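# Move E2 piece to table, then D3 piece to E2

## Task

Lift the piece standing on square E2 (squares are named by the labels along the board's edge) off the board and set it down upright on the table, then carry the piece from D3 into E2. When done, all squares not involved must hold exactly what they held at the start, every piece must stand upright, and each piece that was moved must sit entirely within its new square.

## Robot and tools

Robot: two arms, left_arm and right_arm, each on a mounting plate joined to one metal frame behind them. A plate and its half of the frame count as part of that arm for the "too close" check. Calibrated bases in the scene frame: left_arm at (-0.030, +0.361, +0.130) m, right_arm at (-0.002, -0.338, +0.130) m, both nearly unrotated.

Frame: scene frame, origin on the table surface midway between the nominal bases; +x points out over the table, +z up, left_arm sits toward +y. Arm names do not match image left/right. Reported end_effector_position (m) and end_effector_quat_wxyz use this frame and may be off by a few cm. The reported point lies between the finger pads, about 1 cm short of the tips. Fingers extend along the gripper's +z and open/close along its y.

Row format (used by every motion tool): 14 numbers, each in [-1, 1], always for both arms: left_arm dx, dy, dz, rx, ry, rz, opening, then right_arm the same seven. dx..rz are offsets (not poses) along scene axes from that arm's Hand target as it stood when the action or move began; rx, ry, rz form a single rotation vector turning about the Hand target's position. Scale: 1.0 = 0.6 m or 180 degrees. A translation longer than 1.0 may be shortened. Opening is absolute: +1 fully open (0.094 m), -1 closed. To leave an arm in place send six zeros; zeros also re-request its Hand target. Always resend the current opening for a gripper you don't want changed, since 0 is a half-open command.

execute_actions(actions, cameras): actions is a list of actions; each action is up to 15 rows, one per 1/30 s step; a short action repeats its last row to fill 15 steps. Every row counts from the action's start pose, not the previous row, and each new action starts from the current Hand target, so a repeated offset adds again. Empty list just returns state and images.

move(target, speed, blend, opening_speed, blocking, cameras): straight-line path for each gripper toward its offset. target is one 14-number row or a list of up to 15 rows; all rows count from the same starting Hand targets. speed in m/s, 0.002 to 4.3 (default 0.25), turning capped at twice that in rad/s; one value or one per target. blend (m) rounds corners between listed targets. opening_speed (per second on the -1..+1 scale, at least 0.2) ramps openings; use a low value on fragile things. blocking=false returns after about 0.5 s while the move continues. Paths end together, take at least 0.5 s and are cut off at 10 s. There is no collision avoidance. Faster moves lag and stray more and hit harder; aiming well past a contact presses harder. Don't route a gripper near its own base (go around it). An opening change in a later list target is applied only after everything stops at that target. The result adds a "move:" line: done, off_target, moving, held, fault etc., plus limits (paced = pose clipped, held = steps withheld). done means at rest within 10 mm and 2 degrees; neither done nor off_target tells you about contact.

wait(seconds 0 to 10, cameras): lets time pass holding commands; a running move keeps going. stop(cameras): brakes a running move; needs room. zoom_image(camera, region [x0,y0,x1,y1], max 504x504 px): enlarges part of the latest image of cam_high, cam_low, cam_left_wrist or cam_right_wrist (all 896x504). finished_scene(scene=1): ends irrevocably; the pieces must remain correct with the robot idle.

Results: Hand target is the last commanded pose after clipping (orientation is limited to 40 degrees from the measured one per step); grippers often stop a cm or so short through friction and weight, not contact; the next command re-requests it, or add the missing distance. Tool commands shows current gripper commands. grip_measured uses the opening scale; empty it reads up to ~2.7 mm wide; on a hard part under full squeeze it reads about 3 mm narrower (or slightly wider). Full force starts roughly 0.05 below the reading at contact (0.11+ for small or round items). Release by commanding well above grip_measured. grip_effort_nm is motor effort (negative = closing) with offset and friction, not pad force. Joint torques include arm weight; entries 3 and 4 wrap at ±28 N m. Joint velocities read "within noise" when still.

Joint ranges (rad): waist ±2.880, shoulder 0 to 3.142, elbow 0 to 3.019 (straight 2.964), wrist pitch -1.693 to 1.571, wrist yaw ±1.571, wrist roll ±2.094.

Avoid: dropping or releasing moving pieces, knocking pieces over or off the table, slamming or pressing hard, and any contact between the arms, including closing one gripper on the other's fingers, which can end the scene. A stalled arm keeps pushing; back its target off past the gripper. Holding loads, stretched arms or unreachable targets heat motors; a MOTOR HOT line warns at 85 °C, and at 100 °C the arm goes limp for 30 to 60 s or more (OVER-TEMPERATURE FAULT). The simulation keeps running while you compose replies.

Each tool is called after "Call:" in YAML: its name, and indented under it one key for each argument.

## Session

Call:
execute_actions:
  actions: []

Scene clock: 0.00 s.
left_arm: end_effector_position=(+0.4805, +0.0078, +0.1215) grip_measured=+1.000 grip_effort_nm=n/a end_effector_quat_wxyz=(+0.040, +0.028, +0.999, +0.011) | right_arm: end_effector_position=(+0.6324, -0.1936, +0.1017) grip_measured=+1.000 grip_effort_nm=n/a end_effector_quat_wxyz=(+0.236, -0.395, +0.886, +0.054)
Joint positions: left_arm=[-0.642 2.094 1.596 -1.01 -0.088 -0.57 0.094] | right_arm=[0.148 2.018 1.333 -0.426 -0.201 -0.627 0.094]
Joint velocities: within noise
Joint torques (N m): no reading
Heat: left arm: hottest shoulder 32 °C; right arm: hottest wrist yaw 35 °C.
Hand target: left_arm +0.4849, +0.0048, +0.1191; +0.042, +0.027, +0.999, +0.010 | right_arm +0.6458, -0.1914, +0.1178; +0.254, -0.395, +0.881, +0.050
Tool commands: left_gripper/opening=+1.0 right_gripper/opening=+1.0

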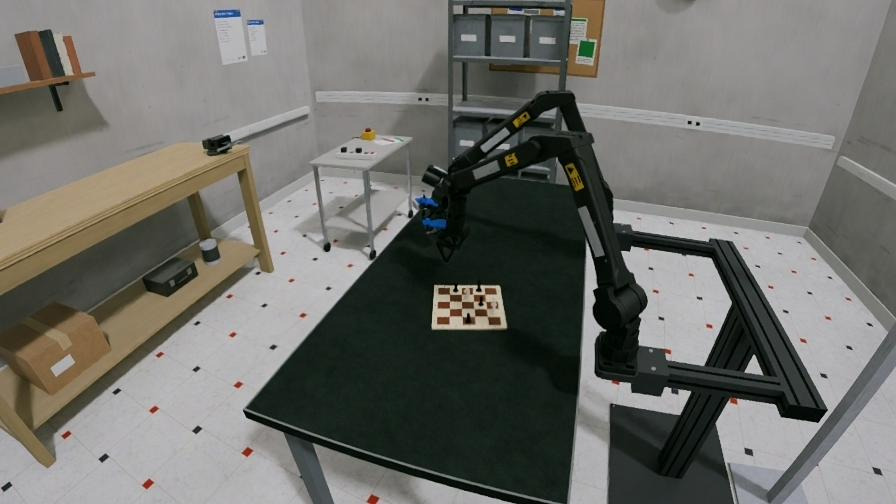

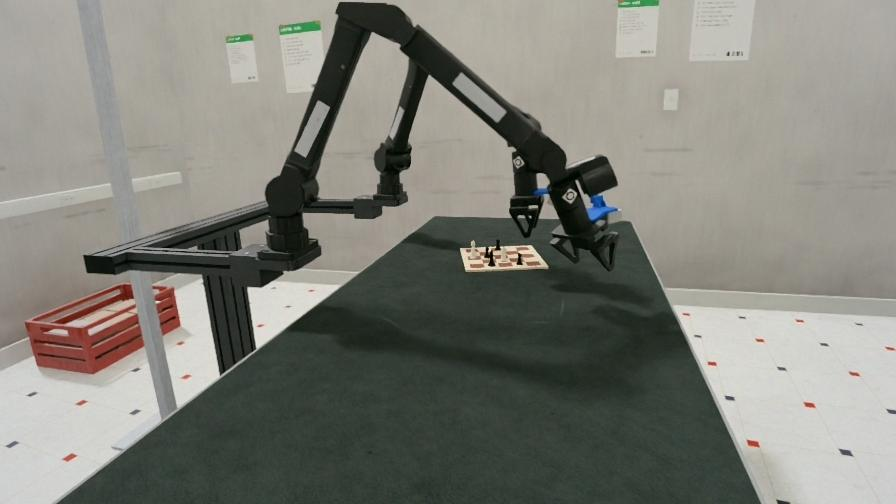

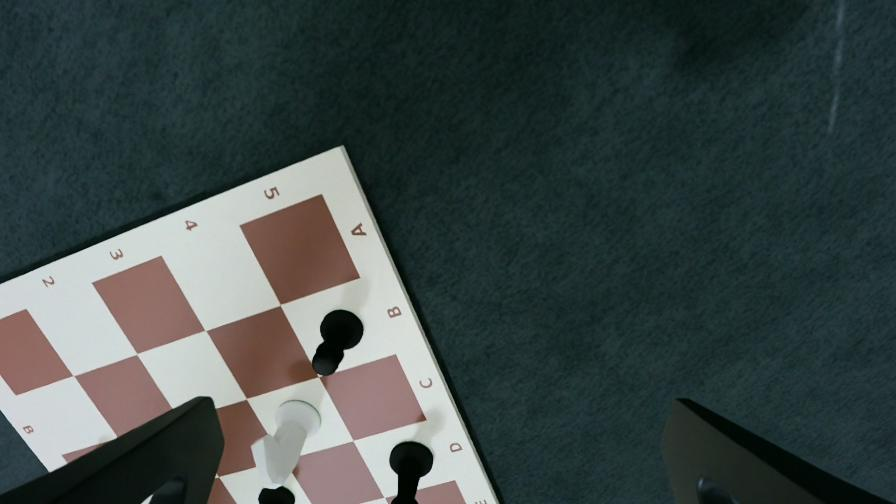

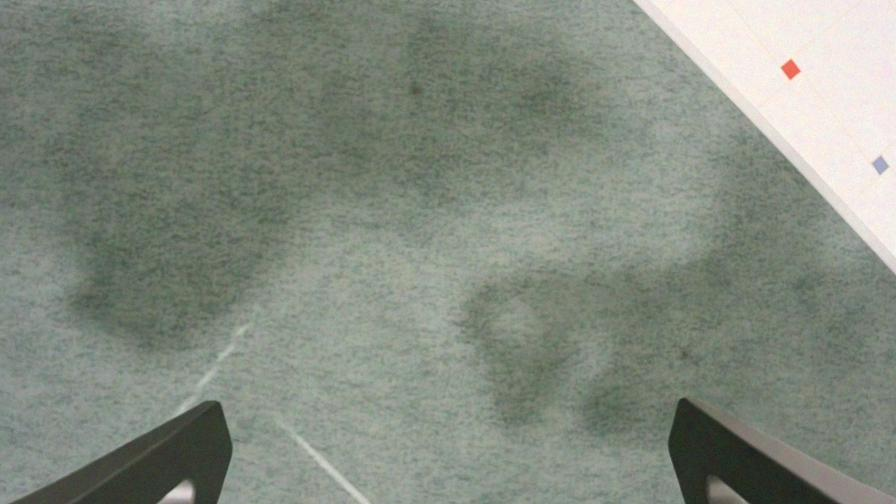

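Call:
zoom_image:
  camera: "cam_high"
  region: [420, 275, 520, 340]

Call:
zoom_image:
  camera: "cam_low"
  region: [440, 220, 570, 290]

Call:
zoom_image:
  camera: "cam_left_wrist"
  region: [0, 100, 504, 504]

Scaled by 5.040 from the camera's 896x504 image, which has a finer 1280x720 frame.

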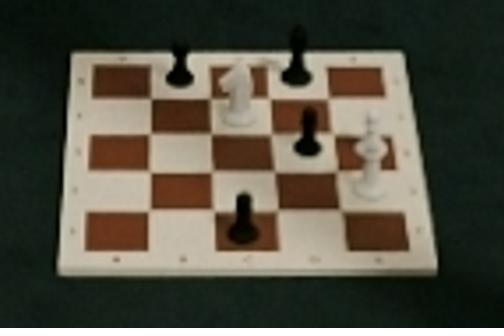

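Scaled by 3.877 from the camera's 896x504 image, which has a finer 1280x720 frame.

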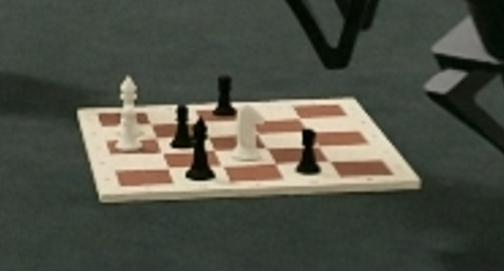

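Scaled by 1.000.

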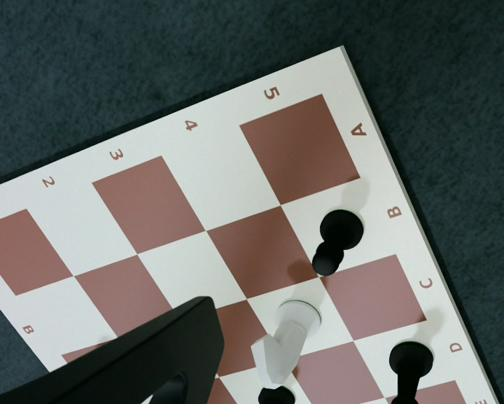

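Call:
move:
  target: [-0.108, 0.208, 0.3, -0.01076, 0.0255, 0.1226, 1.0, 0, 0, 0, 0, 0, 0, 1.0]
  speed: 0.3

Scene clock: 79.83 s.
left_arm: end_effector_position=(+0.4250, +0.1264, +0.3107) grip_measured=+1.000 grip_effort_nm=-0.002 end_effector_quat_wxyz=(+0.016, -0.157, +0.987, -0.011) | right_arm: end_effector_position=(+0.6324, -0.1936, +0.1017) grip_measured=+1.000 grip_effort_nm=-0.007 end_effector_quat_wxyz=(+0.236, -0.395, +0.886, +0.054)
Joint positions: left_arm=[-0.505 1.656 1.474 -1.337 -0.026 -0.807 0.094] | right_arm=[0.148 2.018 1.333 -0.426 -0.201 -0.627 0.094]
Joint velocities: within noise
Joint torques (N m): left_arm=[-1.49 -12.22 9.05 -0.39 -0.06 -0.17] | right_arm=[0.32 -18.55 10.06 1.73 -0.16 -0.02]
Heat: left arm: hottest shoulder 38 °C; right arm: hottest shoulder 43 °C.
Hand target: left_arm +0.4201, +0.1297, +0.2988; +0.000, -0.165, +0.986, +0.000 | right_arm +0.6458, -0.1914, +0.1178; +0.254, -0.395, +0.881, +0.050
Off the commanded pose: left_arm 0.013 m, 2 deg | right_arm 0.021 m, 2 deg.
move: off_target (left_arm, right_arm)

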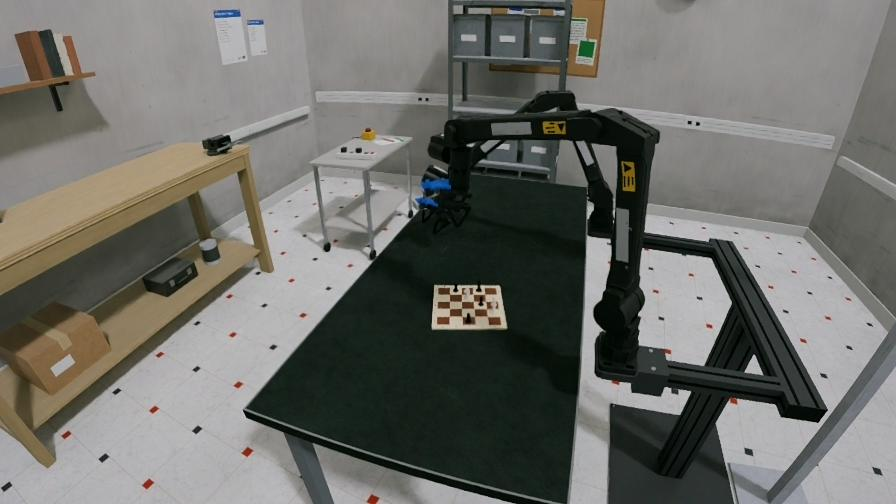

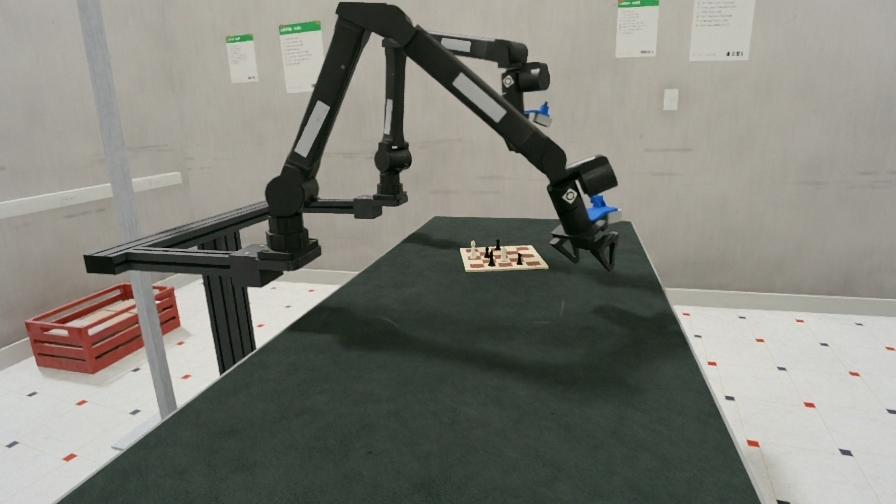

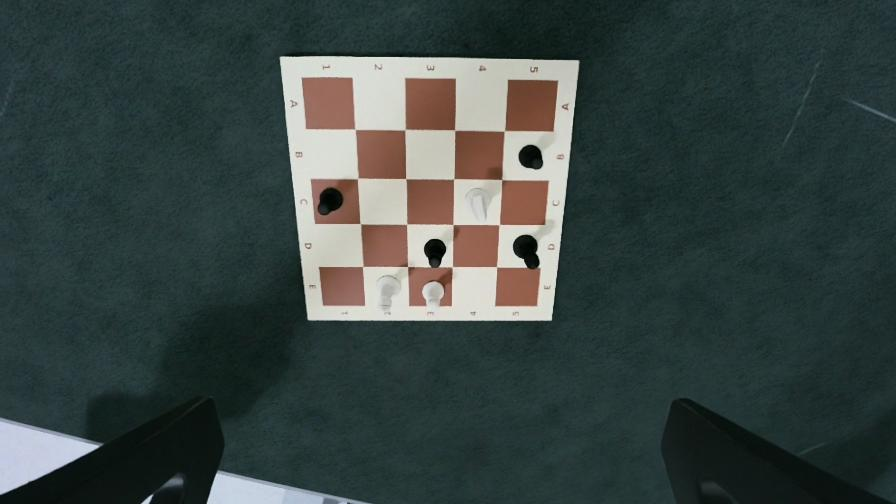

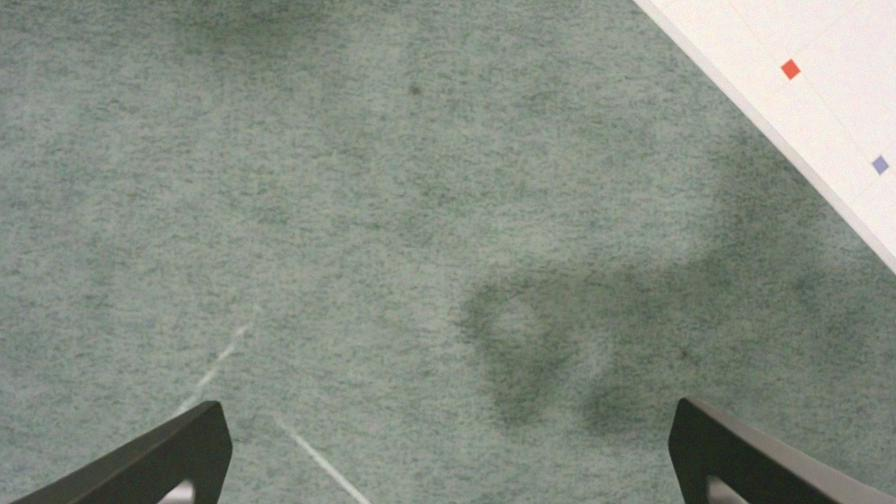

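Call:
zoom_image:
  camera: "cam_left_wrist"
  region: [260, 40, 600, 335]

Call:
zoom_image:
  camera: "cam_high"
  region: [425, 278, 515, 335]

Scaled by 1.482 from the camera's 896x504 image, which has a finer 1280x720 frame.

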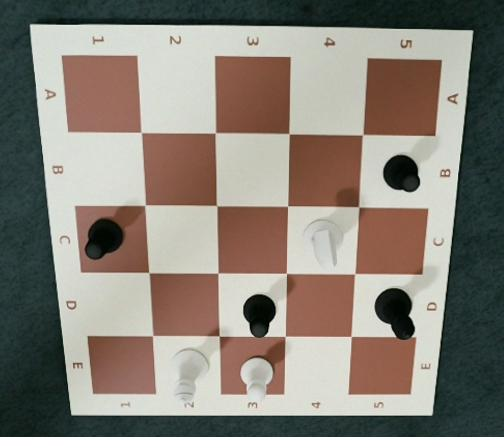

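Scaled by 5.600 from the camera's 896x504 image, which has a finer 1280x720 frame.

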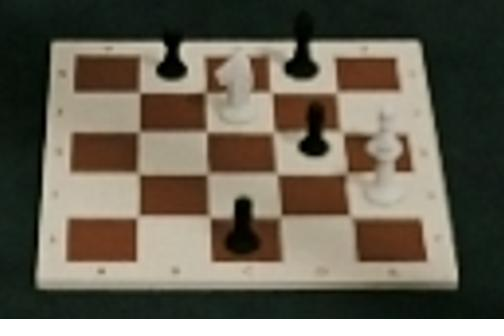

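Call:
zoom_image:
  camera: "cam_low"
  region: [530, 130, 650, 290]

Call:
zoom_image:
  camera: "cam_high"
  region: [400, 150, 500, 240]

Call:
zoom_image:
  camera: "cam_left_wrist"
  region: [280, 230, 480, 342]

Scaled by 3.150 from the camera's 896x504 image, which has a finer 1280x720 frame.

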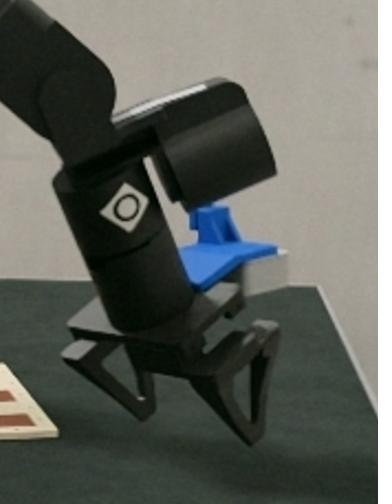

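Scaled by 5.040 from the camera's 896x504 image, which has a finer 1280x720 frame.

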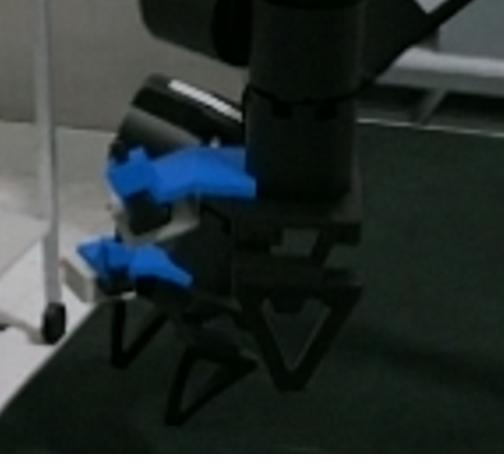

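Scaled by 2.520 from the camera's 896x504 image, which has a finer 1280x720 frame.

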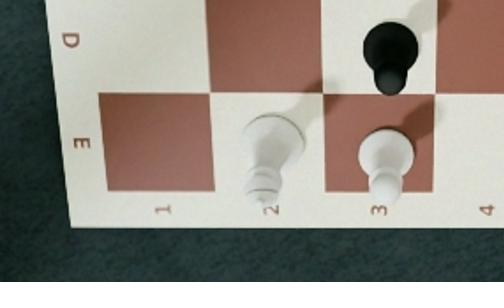

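Call:
zoom_image:
  camera: "cam_left_wrist"
  region: [0, 380, 450, 504]

Call:
zoom_image:
  camera: "cam_left_wrist"
  region: [446, 380, 896, 504]

Scaled by 1.120 from the camera's 896x504 image, which has a finer 1280x720 frame.

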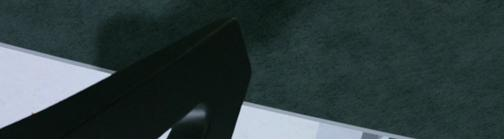

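Scaled by 1.120 from the camera's 896x504 image, which has a finer 1280x720 frame.

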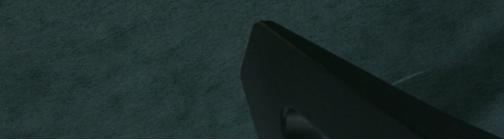

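Call:
move:
  target: [-0.1868, -0.0045, -0.2897, 0, 0, -0.508, 0.277, 0, 0, 0, 0, 0, 0, 1.0]
  speed: 0.5
  cameras: ["cam_left_wrist", "cam_low"]

Scene clock: 298.17 s.
left_arm: end_effector_position=(+0.3122, +0.1282, +0.1348) grip_measured=+0.279 grip_effort_nm=-0.120 end_effector_quat_wxyz=(+0.006, +0.583, +0.812, +0.002) | right_arm: end_effector_position=(+0.6324, -0.1936, +0.1017) grip_measured=+1.000 grip_effort_nm=-0.007 end_effector_quat_wxyz=(+0.236, -0.395, +0.886, +0.054)
Joint positions: left_arm=[-0.621 1.647 0.94 -0.841 -0.027 0.638 0.06] | right_arm=[0.148 2.018 1.333 -0.426 -0.201 -0.627 0.094]
Joint velocities: within noise
Joint torques (N m): left_arm=[-2.08 -9.35 7.06 0.64 0.05 0.1] | right_arm=[0.32 -18.55 10.06 1.73 -0.16 -0.02]
Heat: left arm: hottest elbow 36 °C; right arm: hottest shoulder 45 °C.
Hand target: left_arm +0.3080, +0.1269, +0.1251; +0.000, +0.591, +0.806, +0.000 | right_arm +0.6458, -0.1914, +0.1178; +0.254, -0.395, +0.881, +0.050
Off the commanded pose: left_arm 0.011 m, 1 deg | right_arm 0.021 m, 2 deg.
move: off_target (left_arm, right_arm)
Images, in order (width x height): cam_low 896x504, cam_left_wrist 896x504.

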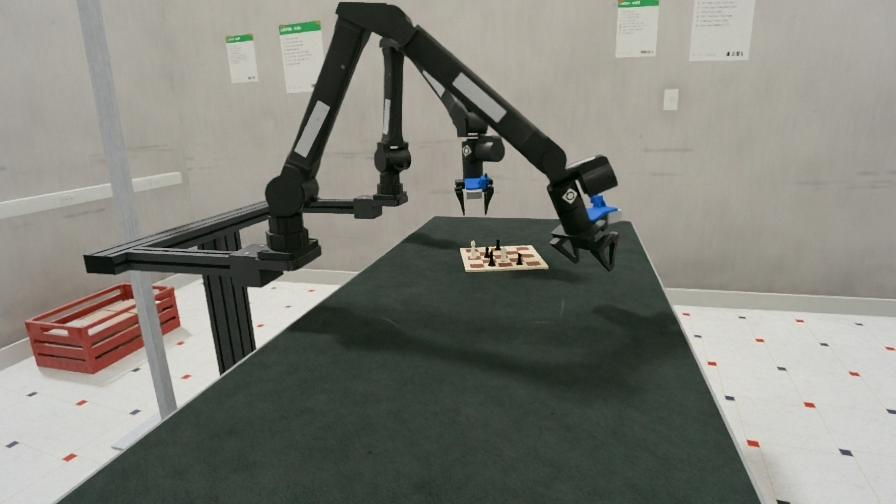

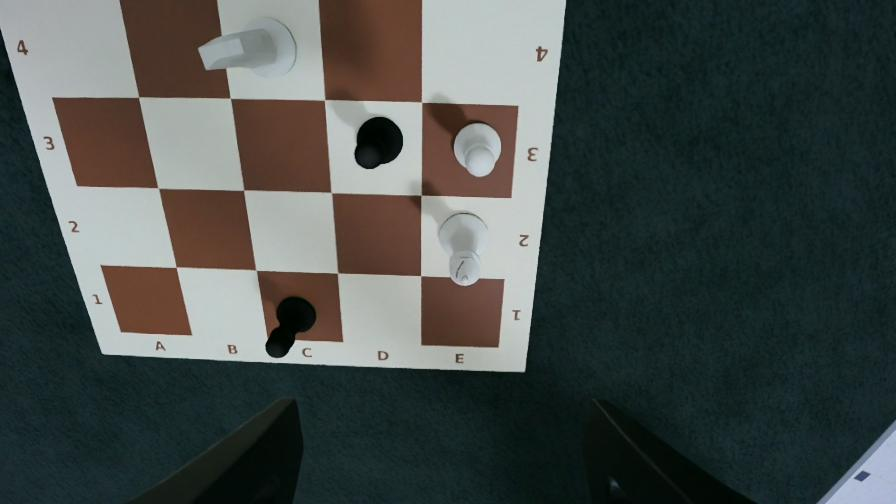

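Call:
zoom_image:
  camera: "cam_left_wrist"
  region: [320, 90, 572, 380]

Call:
zoom_image:
  camera: "cam_left_wrist"
  region: [0, 0, 504, 400]

Call:
zoom_image:
  camera: "cam_left_wrist"
  region: [200, 390, 704, 504]

Scaled by 1.738 from the camera's 896x504 image, which has a finer 1280x720 frame.

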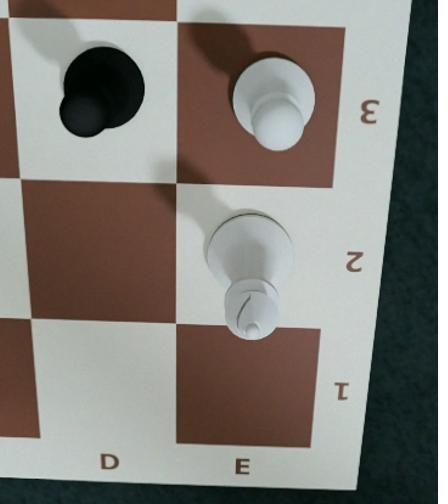

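Scaled by 1.000.

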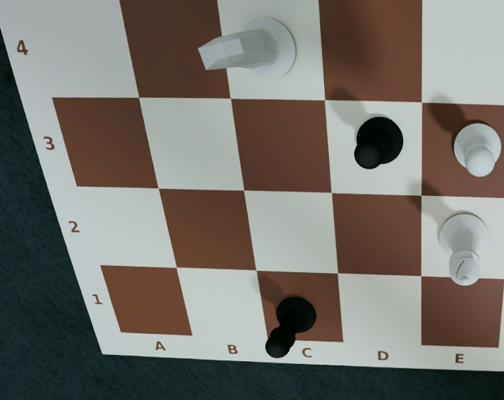

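Scaled by 1.000.

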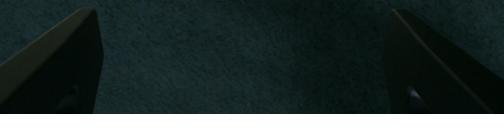

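Call:
move:
  target: [-0.00883, 0.00667, -0.0952, 0, 0, -0.0083, 0.277, 0, 0, 0, 0, 0, 0, 1.0]
  speed: 0.15
  cameras: ["cam_left_wrist"]

Call:
zoom_image:
  camera: "cam_left_wrist"
  region: [340, 190, 592, 480]

Scene clock: 402.40 s.
left_arm: end_effector_position=(+0.3048, +0.1315, +0.0747) grip_measured=+0.279 grip_effort_nm=-0.120 end_effector_quat_wxyz=(+0.002, +0.595, +0.803, +0.001) | right_arm: end_effector_position=(+0.6324, -0.1936, +0.1017) grip_measured=+1.000 grip_effort_nm=0.002 end_effector_quat_wxyz=(+0.236, -0.395, +0.886, +0.054)
Joint positions: left_arm=[-0.621 1.762 0.88 -0.675 -0.027 0.668 0.06] | right_arm=[0.148 2.018 1.333 -0.426 -0.201 -0.627 0.094]
Joint velocities: within noise
Joint torques (N m): left_arm=[-1.85 -10.05 6.24 0.64 0.05 0.09] | right_arm=[0.32 -18.49 10.06 1.72 -0.16 -0.02]
Heat: left arm: hottest shoulder 34 °C; right arm: hottest shoulder 45 °C.
Hand target: left_arm +0.3027, +0.1308, +0.0680; +0.000, +0.602, +0.799, +0.000 | right_arm +0.6458, -0.1914, +0.1178; +0.254, -0.395, +0.881, +0.050
Off the commanded pose: left_arm 0.007 m, 1 deg | right_arm 0.021 m, 2 deg.
move: off_target (right_arm)
Images, in order (width x height): cam_left_wrist 896x504.

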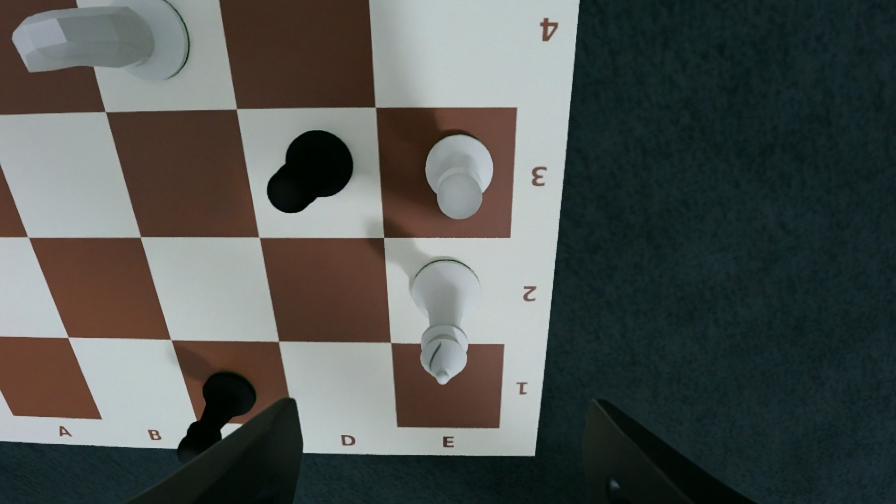

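Scaled by 1.738 from the camera's 896x504 image, which has a finer 1280x720 frame.

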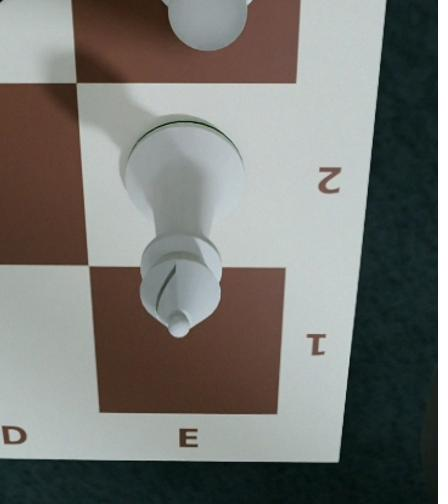

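Call:
wait:
  seconds: 0.1

Call:
zoom_image:
  camera: "cam_low"
  region: [440, 190, 560, 280]

Call:
zoom_image:
  camera: "cam_high"
  region: [420, 230, 540, 340]

Scene clock: 450.47 s.
left_arm: end_effector_position=(+0.3048, +0.1315, +0.0747) grip_measured=+0.279 grip_effort_nm=-0.120 end_effector_quat_wxyz=(+0.002, +0.596, +0.803, +0.001) | right_arm: end_effector_position=(+0.6324, -0.1936, +0.1017) grip_measured=+1.000 grip_effort_nm=-0.007 end_effector_quat_wxyz=(+0.236, -0.395, +0.886, +0.054)
Joint positions: left_arm=[-0.621 1.762 0.88 -0.675 -0.027 0.669 0.06] | right_arm=[0.148 2.018 1.333 -0.426 -0.201 -0.627 0.094]
Joint velocities: within noise
Joint torques (N m): left_arm=[-1.85 -10.11 6.16 0.64 0.05 0.1] | right_arm=[0.32 -18.55 10.06 1.73 -0.16 -0.02]
Heat: left arm: hottest shoulder 35 °C; right arm: hottest shoulder 45 °C.
Hand target: left_arm +0.3027, +0.1308, +0.0680; +0.000, +0.602, +0.799, +0.000 | right_arm +0.6458, -0.1914, +0.1178; +0.254, -0.395, +0.881, +0.050
Tool commands: left_gripper/opening=+0.277 right_gripper/opening=+1.0
Off the commanded pose: left_arm 0.007 m, 1 deg | right_arm 0.021 m, 2 deg.
wait: 0.10 s; at rest from the start

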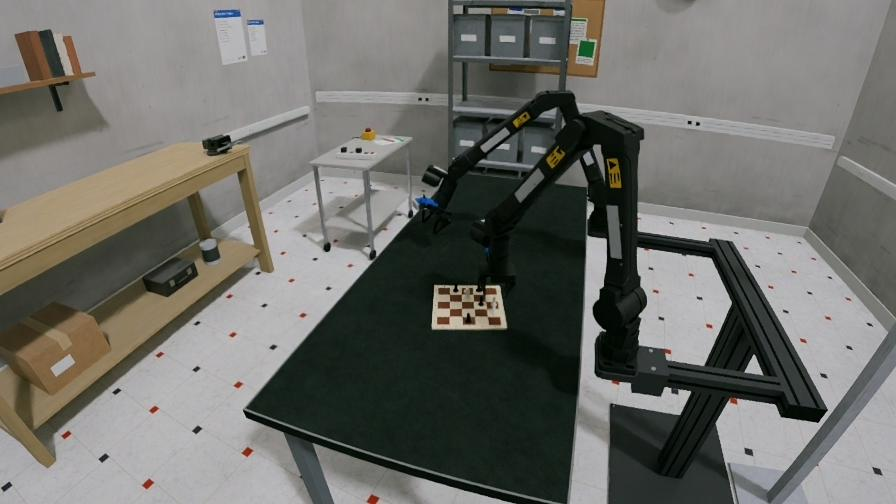

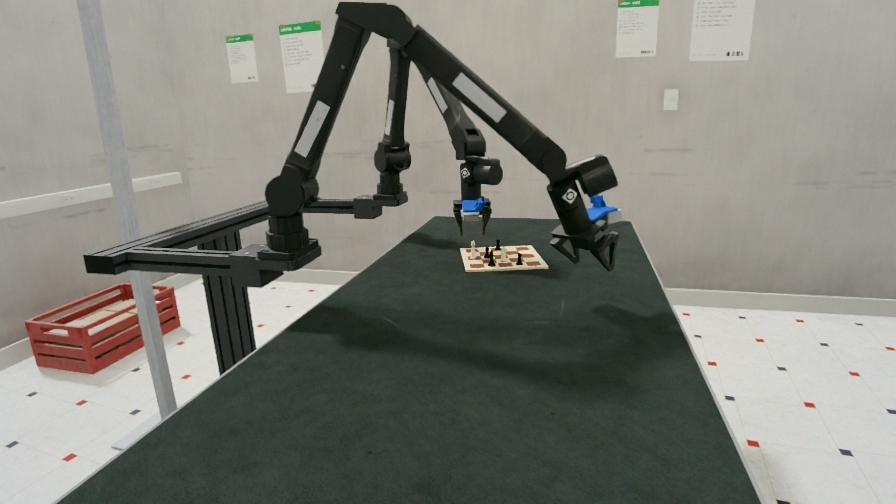

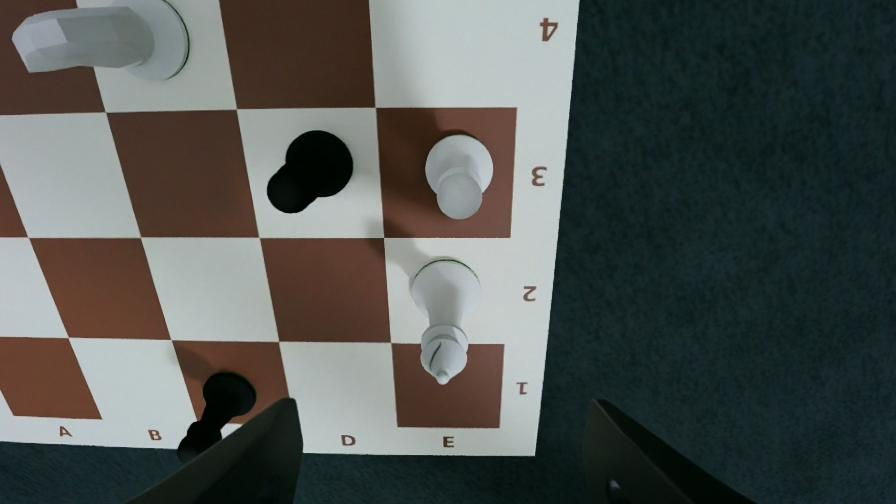

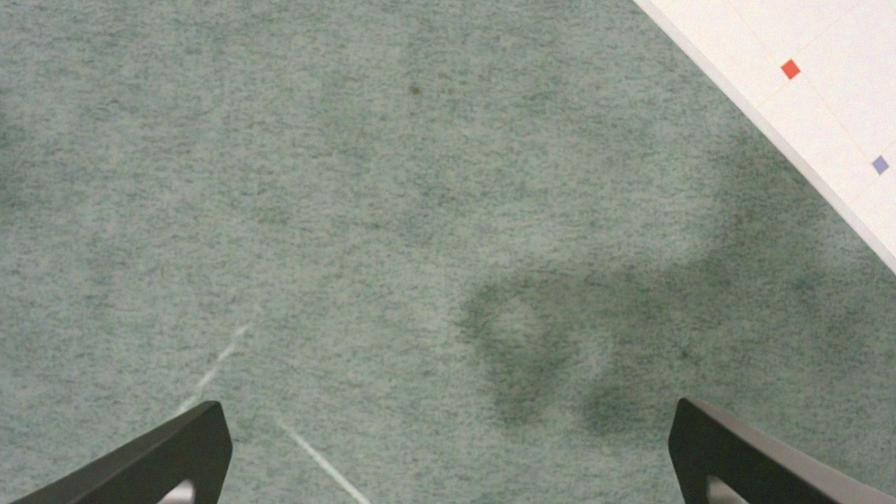

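Scaled by 4.200 from the camera's 896x504 image, which has a finer 1280x720 frame.

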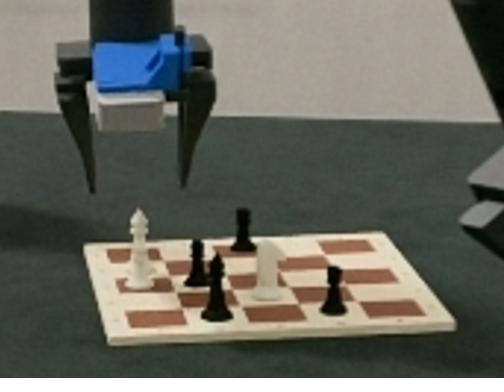

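Scaled by 4.200 from the camera's 896x504 image, which has a finer 1280x720 frame.

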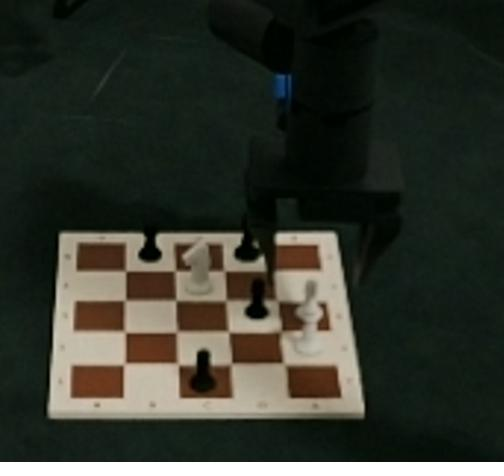

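Call:
move:
  target: [0.0025, -0.0008, -0.0767, 0, 0, 0, 0.277, 0, 0, 0, 0, 0, 0, 1.0]
  speed: 0.12
  cameras: ["cam_left_wrist", "cam_low", "cam_high"]

Call:
zoom_image:
  camera: "cam_low"
  region: [450, 190, 550, 280]

Call:
zoom_image:
  camera: "cam_left_wrist"
  region: [270, 250, 630, 504]

Scene clock: 483.07 s.
left_arm: end_effector_position=(+0.3073, +0.1285, +0.0302) grip_measured=+0.279 grip_effort_nm=-0.120 end_effector_quat_wxyz=(+0.005, +0.597, +0.802, +0.002) | right_arm: end_effector_position=(+0.6324, -0.1936, +0.1017) grip_measured=+1.000 grip_effort_nm=-0.002 end_effector_quat_wxyz=(+0.236, -0.395, +0.886, +0.054)
Joint positions: left_arm=[-0.621 1.875 0.875 -0.552 -0.027 0.672 0.06] | right_arm=[0.148 2.018 1.333 -0.426 -0.201 -0.627 0.094]
Joint velocities: within noise
Joint torques (N m): left_arm=[-1.55 -10.46 5.12 0.64 0.05 0.11] | right_arm=[0.32 -18.55 10.06 1.73 -0.16 -0.02]
Heat: left arm: hottest shoulder 35 °C; right arm: hottest shoulder 45 °C.
Hand target: left_arm +0.3043, +0.1303, +0.0220; +0.000, +0.602, +0.799, +0.000 | right_arm +0.6458, -0.1914, +0.1178; +0.254, -0.395, +0.881, +0.050
Off the commanded pose: left_arm 0.009 m, 1 deg | right_arm 0.021 m, 2 deg.
move: off_target (right_arm)
Images, in order (width x height): cam_high 896x504, cam_low 896x504, cam_left_wrist 896x504.

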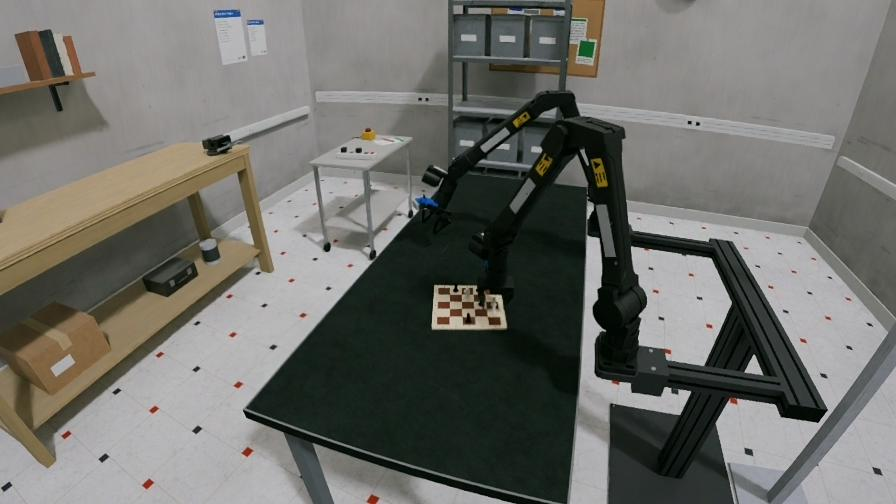

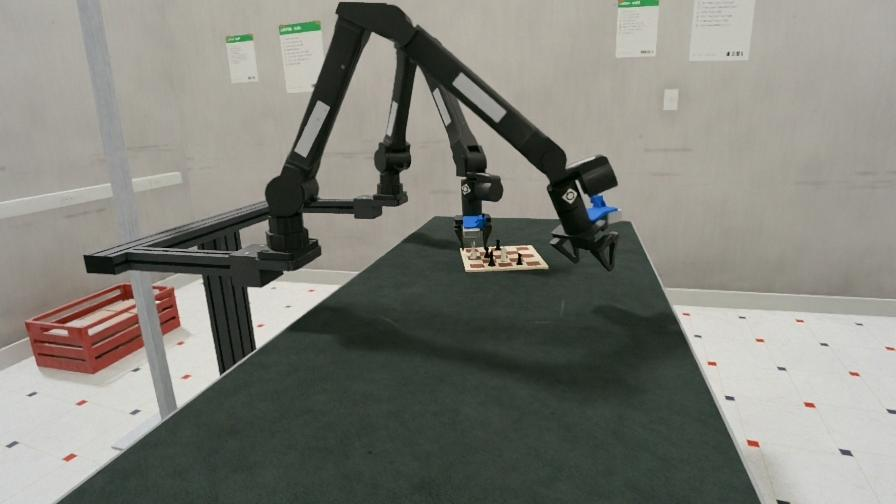

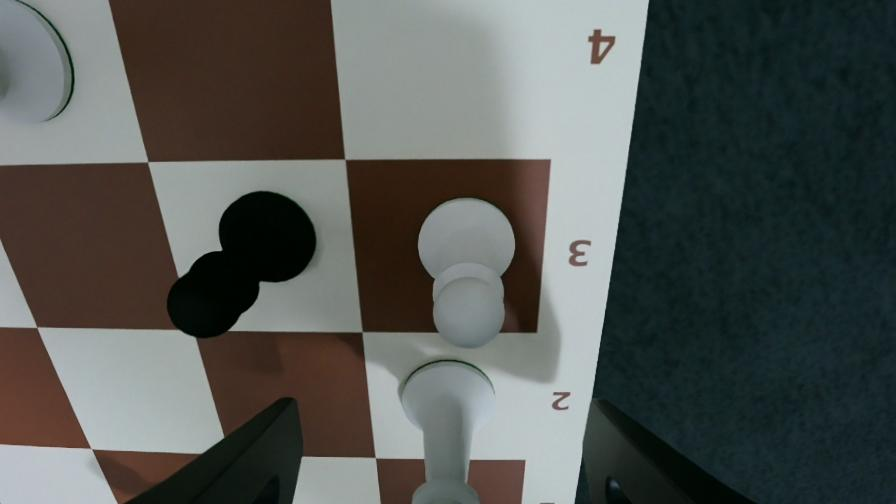

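Scaled by 5.040 from the camera's 896x504 image, which has a finer 1280x720 frame.

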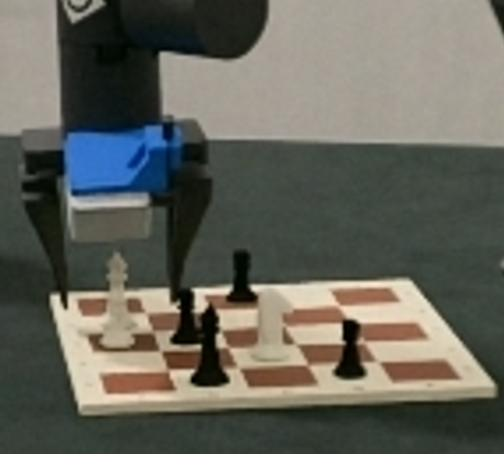

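Scaled by 1.400 from the camera's 896x504 image, which has a finer 1280x720 frame.

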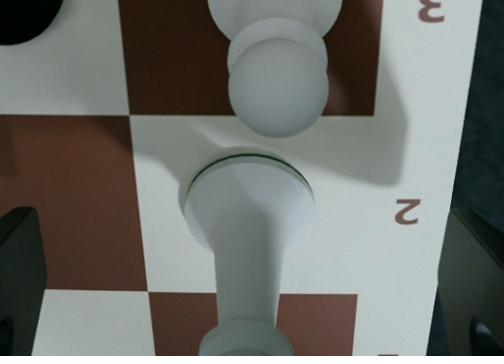

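Call:
zoom_image:
  camera: "cam_low"
  region: [450, 210, 510, 265]

Call:
zoom_image:
  camera: "cam_high"
  region: [450, 255, 530, 335]

Scaled by 8.400 from the camera's 896x504 image, which has a finer 1280x720 frame.

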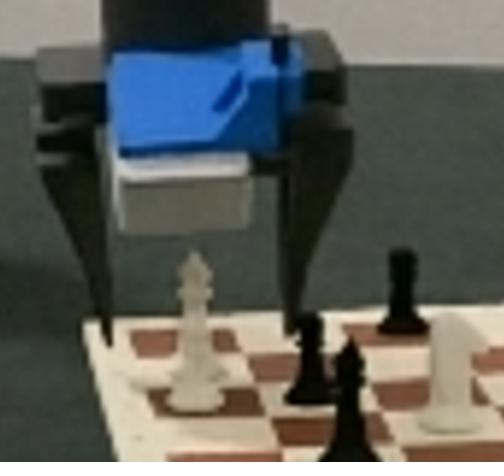

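Scaled by 6.300 from the camera's 896x504 image, which has a finer 1280x720 frame.

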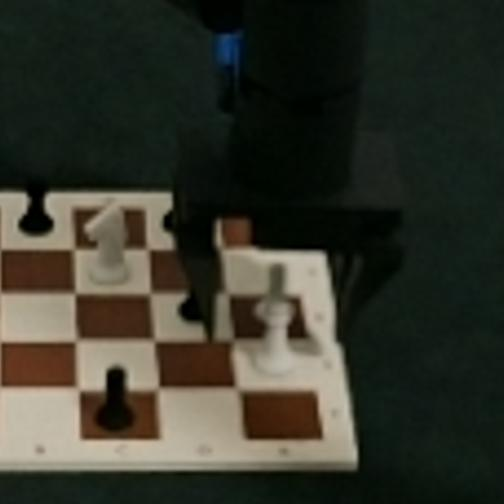

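Call:
move:
  target:
    - [-0.0023, 0.0030, 0, 0, 0, 0, 0.277, 0, 0, 0, 0, 0, 0, 1.0]
    - [-0.0023, 0.0030, 0, 0, 0, 0, -0.82, 0, 0, 0, 0, 0, 0, 1.0]
  speed: 0.1
  opening_speed: 0.7
  cameras: ["cam_left_wrist"]

Scene clock: 614.63 s.
left_arm: end_effector_position=(+0.3080, +0.1280, +0.0302) grip_measured=-0.786 grip_effort_nm=-1.009 end_effector_quat_wxyz=(+0.006, +0.598, +0.802, +0.002) | right_arm: end_effector_position=(+0.6324, -0.1936, +0.1017) grip_measured=+1.000 grip_effort_nm=0.002 end_effector_quat_wxyz=(+0.236, -0.395, +0.886, +0.054)
Joint positions: left_arm=[-0.621 1.875 0.875 -0.548 -0.027 0.674 0.01] | right_arm=[0.148 2.018 1.333 -0.426 -0.201 -0.627 0.094]
Joint velocities: within noise
Joint torques (N m): left_arm=[-1.44 -10.75 4.57 0.62 0.05 0.1] | right_arm=[0.32 -18.55 10.06 1.73 -0.16 -0.02]
Heat: left arm: hottest shoulder 34 °C; right arm: hottest shoulder 46 °C.
Hand target: left_arm +0.3030, +0.1321, +0.0220; +0.000, +0.602, +0.799, +0.000 | right_arm +0.6458, -0.1914, +0.1178; +0.254, -0.395, +0.881, +0.050
Off the commanded pose: left_arm 0.010 m, 1 deg | right_arm 0.021 m, 2 deg.
move: off_target (right_arm)
Images, in order (width x height): cam_left_wrist 896x504.

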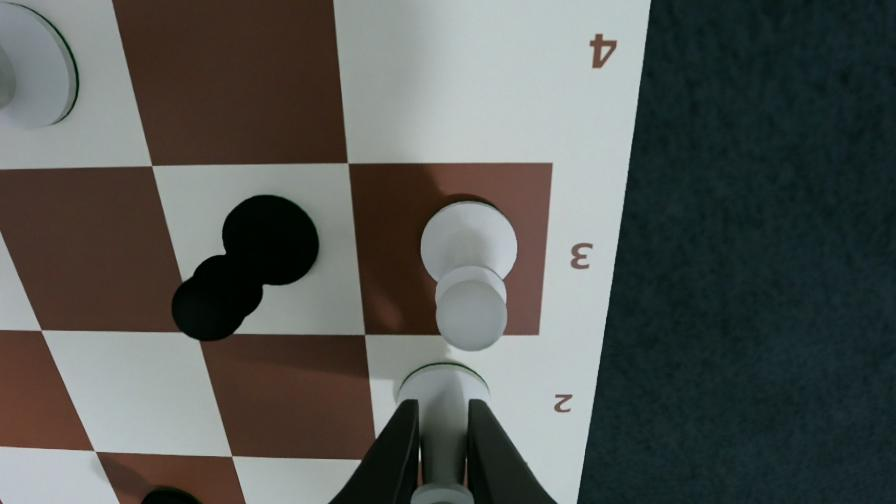

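Call:
move:
  target:
    - [0, 0, 0.0583, 0, 0, 0, -0.82, 0, 0, 0, 0, 0, 0, 1.0]
    - [-0.1383, 0.0033, 0.0583, 0, 0, 0, -0.82, 0, 0, 0, 0, 0, 0, 1.0]
    - [-0.1383, 0.0033, 0.005, 0, 0, 0, -0.82, 0, 0, 0, 0, 0, 0, 1.0]
  speed: [0.12, 0.2, 0.12]
  blend: [0.015, 0.02, 0]
  cameras: ["cam_left_wrist", "cam_low", "cam_high"]

Call:
zoom_image:
  camera: "cam_low"
  region: [420, 200, 550, 280]

Call:
zoom_image:
  camera: "cam_high"
  region: [430, 250, 560, 340]

Scene clock: 672.93 s.
left_arm: end_effector_position=(+0.2225, +0.1312, +0.0321) grip_measured=-0.787 grip_effort_nm=-1.033 end_effector_quat_wxyz=(+0.005, +0.607, +0.794, -0.001) | right_arm: end_effector_position=(+0.6324, -0.1936, +0.1017) grip_measured=+1.000 grip_effort_nm=-0.002 end_effector_quat_wxyz=(+0.236, -0.395, +0.886, +0.054)
Joint positions: left_arm=[-0.756 1.766 0.675 -0.464 -0.025 0.563 0.01] | right_arm=[0.148 2.018 1.333 -0.426 -0.201 -0.627 0.094]
Joint velocities: within noise
Joint torques (N m): left_arm=[-1.55 -8.06 4.42 0.57 -0.09 -0.15] | right_arm=[0.32 -18.49 10.06 1.73 -0.16 -0.02]
Heat: left arm: hottest shoulder 34 °C; right arm: hottest shoulder 46 °C.
Hand target: left_arm +0.2200, +0.1342, +0.0251; +0.000, +0.602, +0.799, +0.000 | right_arm +0.6458, -0.1914, +0.1178; +0.254, -0.395, +0.881, +0.050
Off the commanded pose: left_arm 0.008 m, 1 deg | right_arm 0.021 m, 2 deg.
move: off_target (right_arm); blend cut to 0.016 m at target 2
Images, in order (width x height): cam_high 896x504, cam_low 896x504, cam_left_wrist 896x504.

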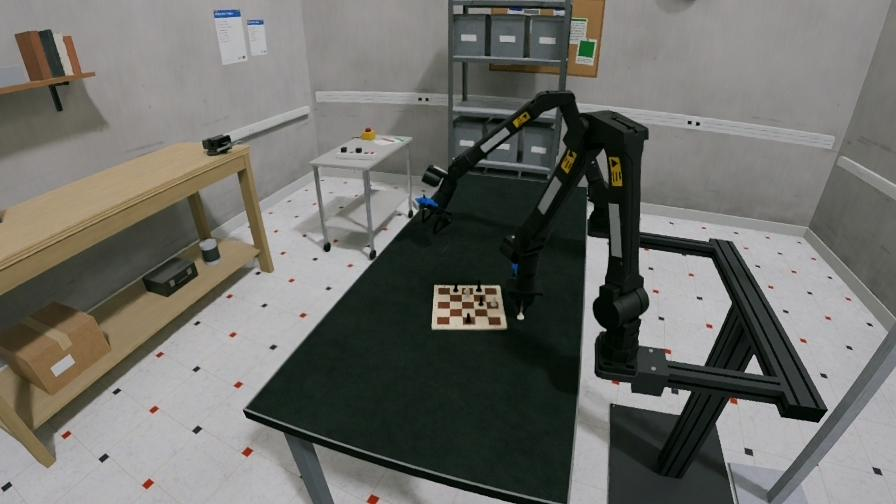

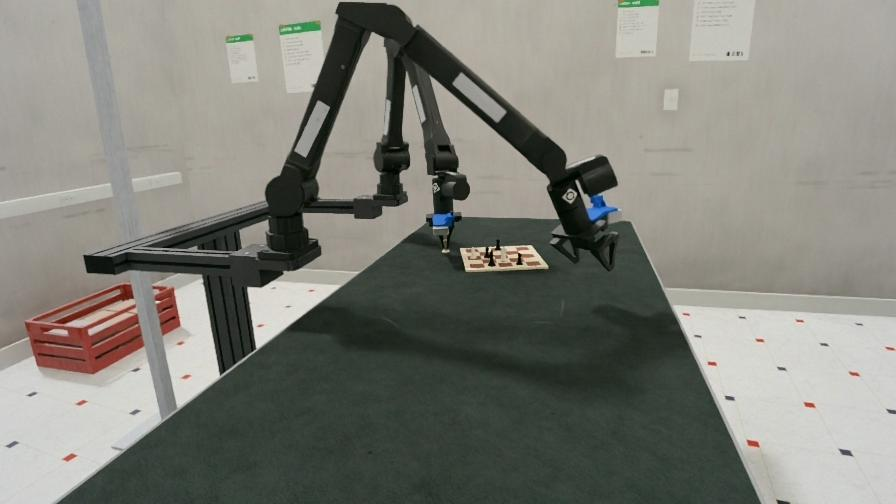

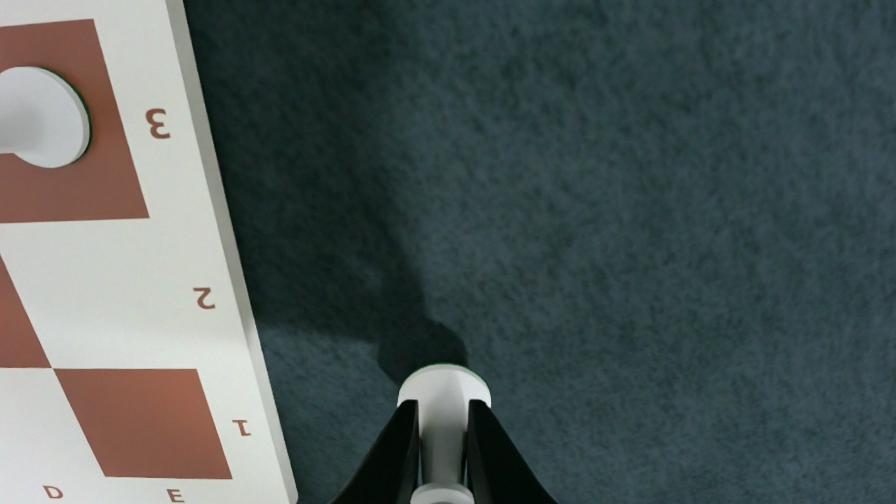

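Scaled by 3.877 from the camera's 896x504 image, which has a finer 1280x720 frame.

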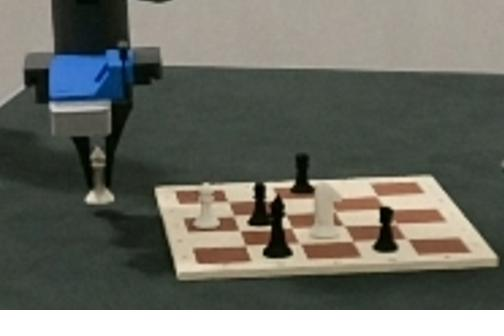

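Scaled by 3.877 from the camera's 896x504 image, which has a finer 1280x720 frame.

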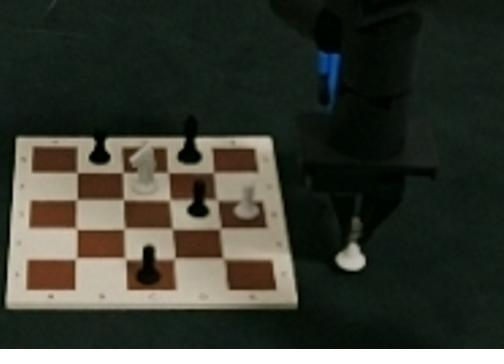

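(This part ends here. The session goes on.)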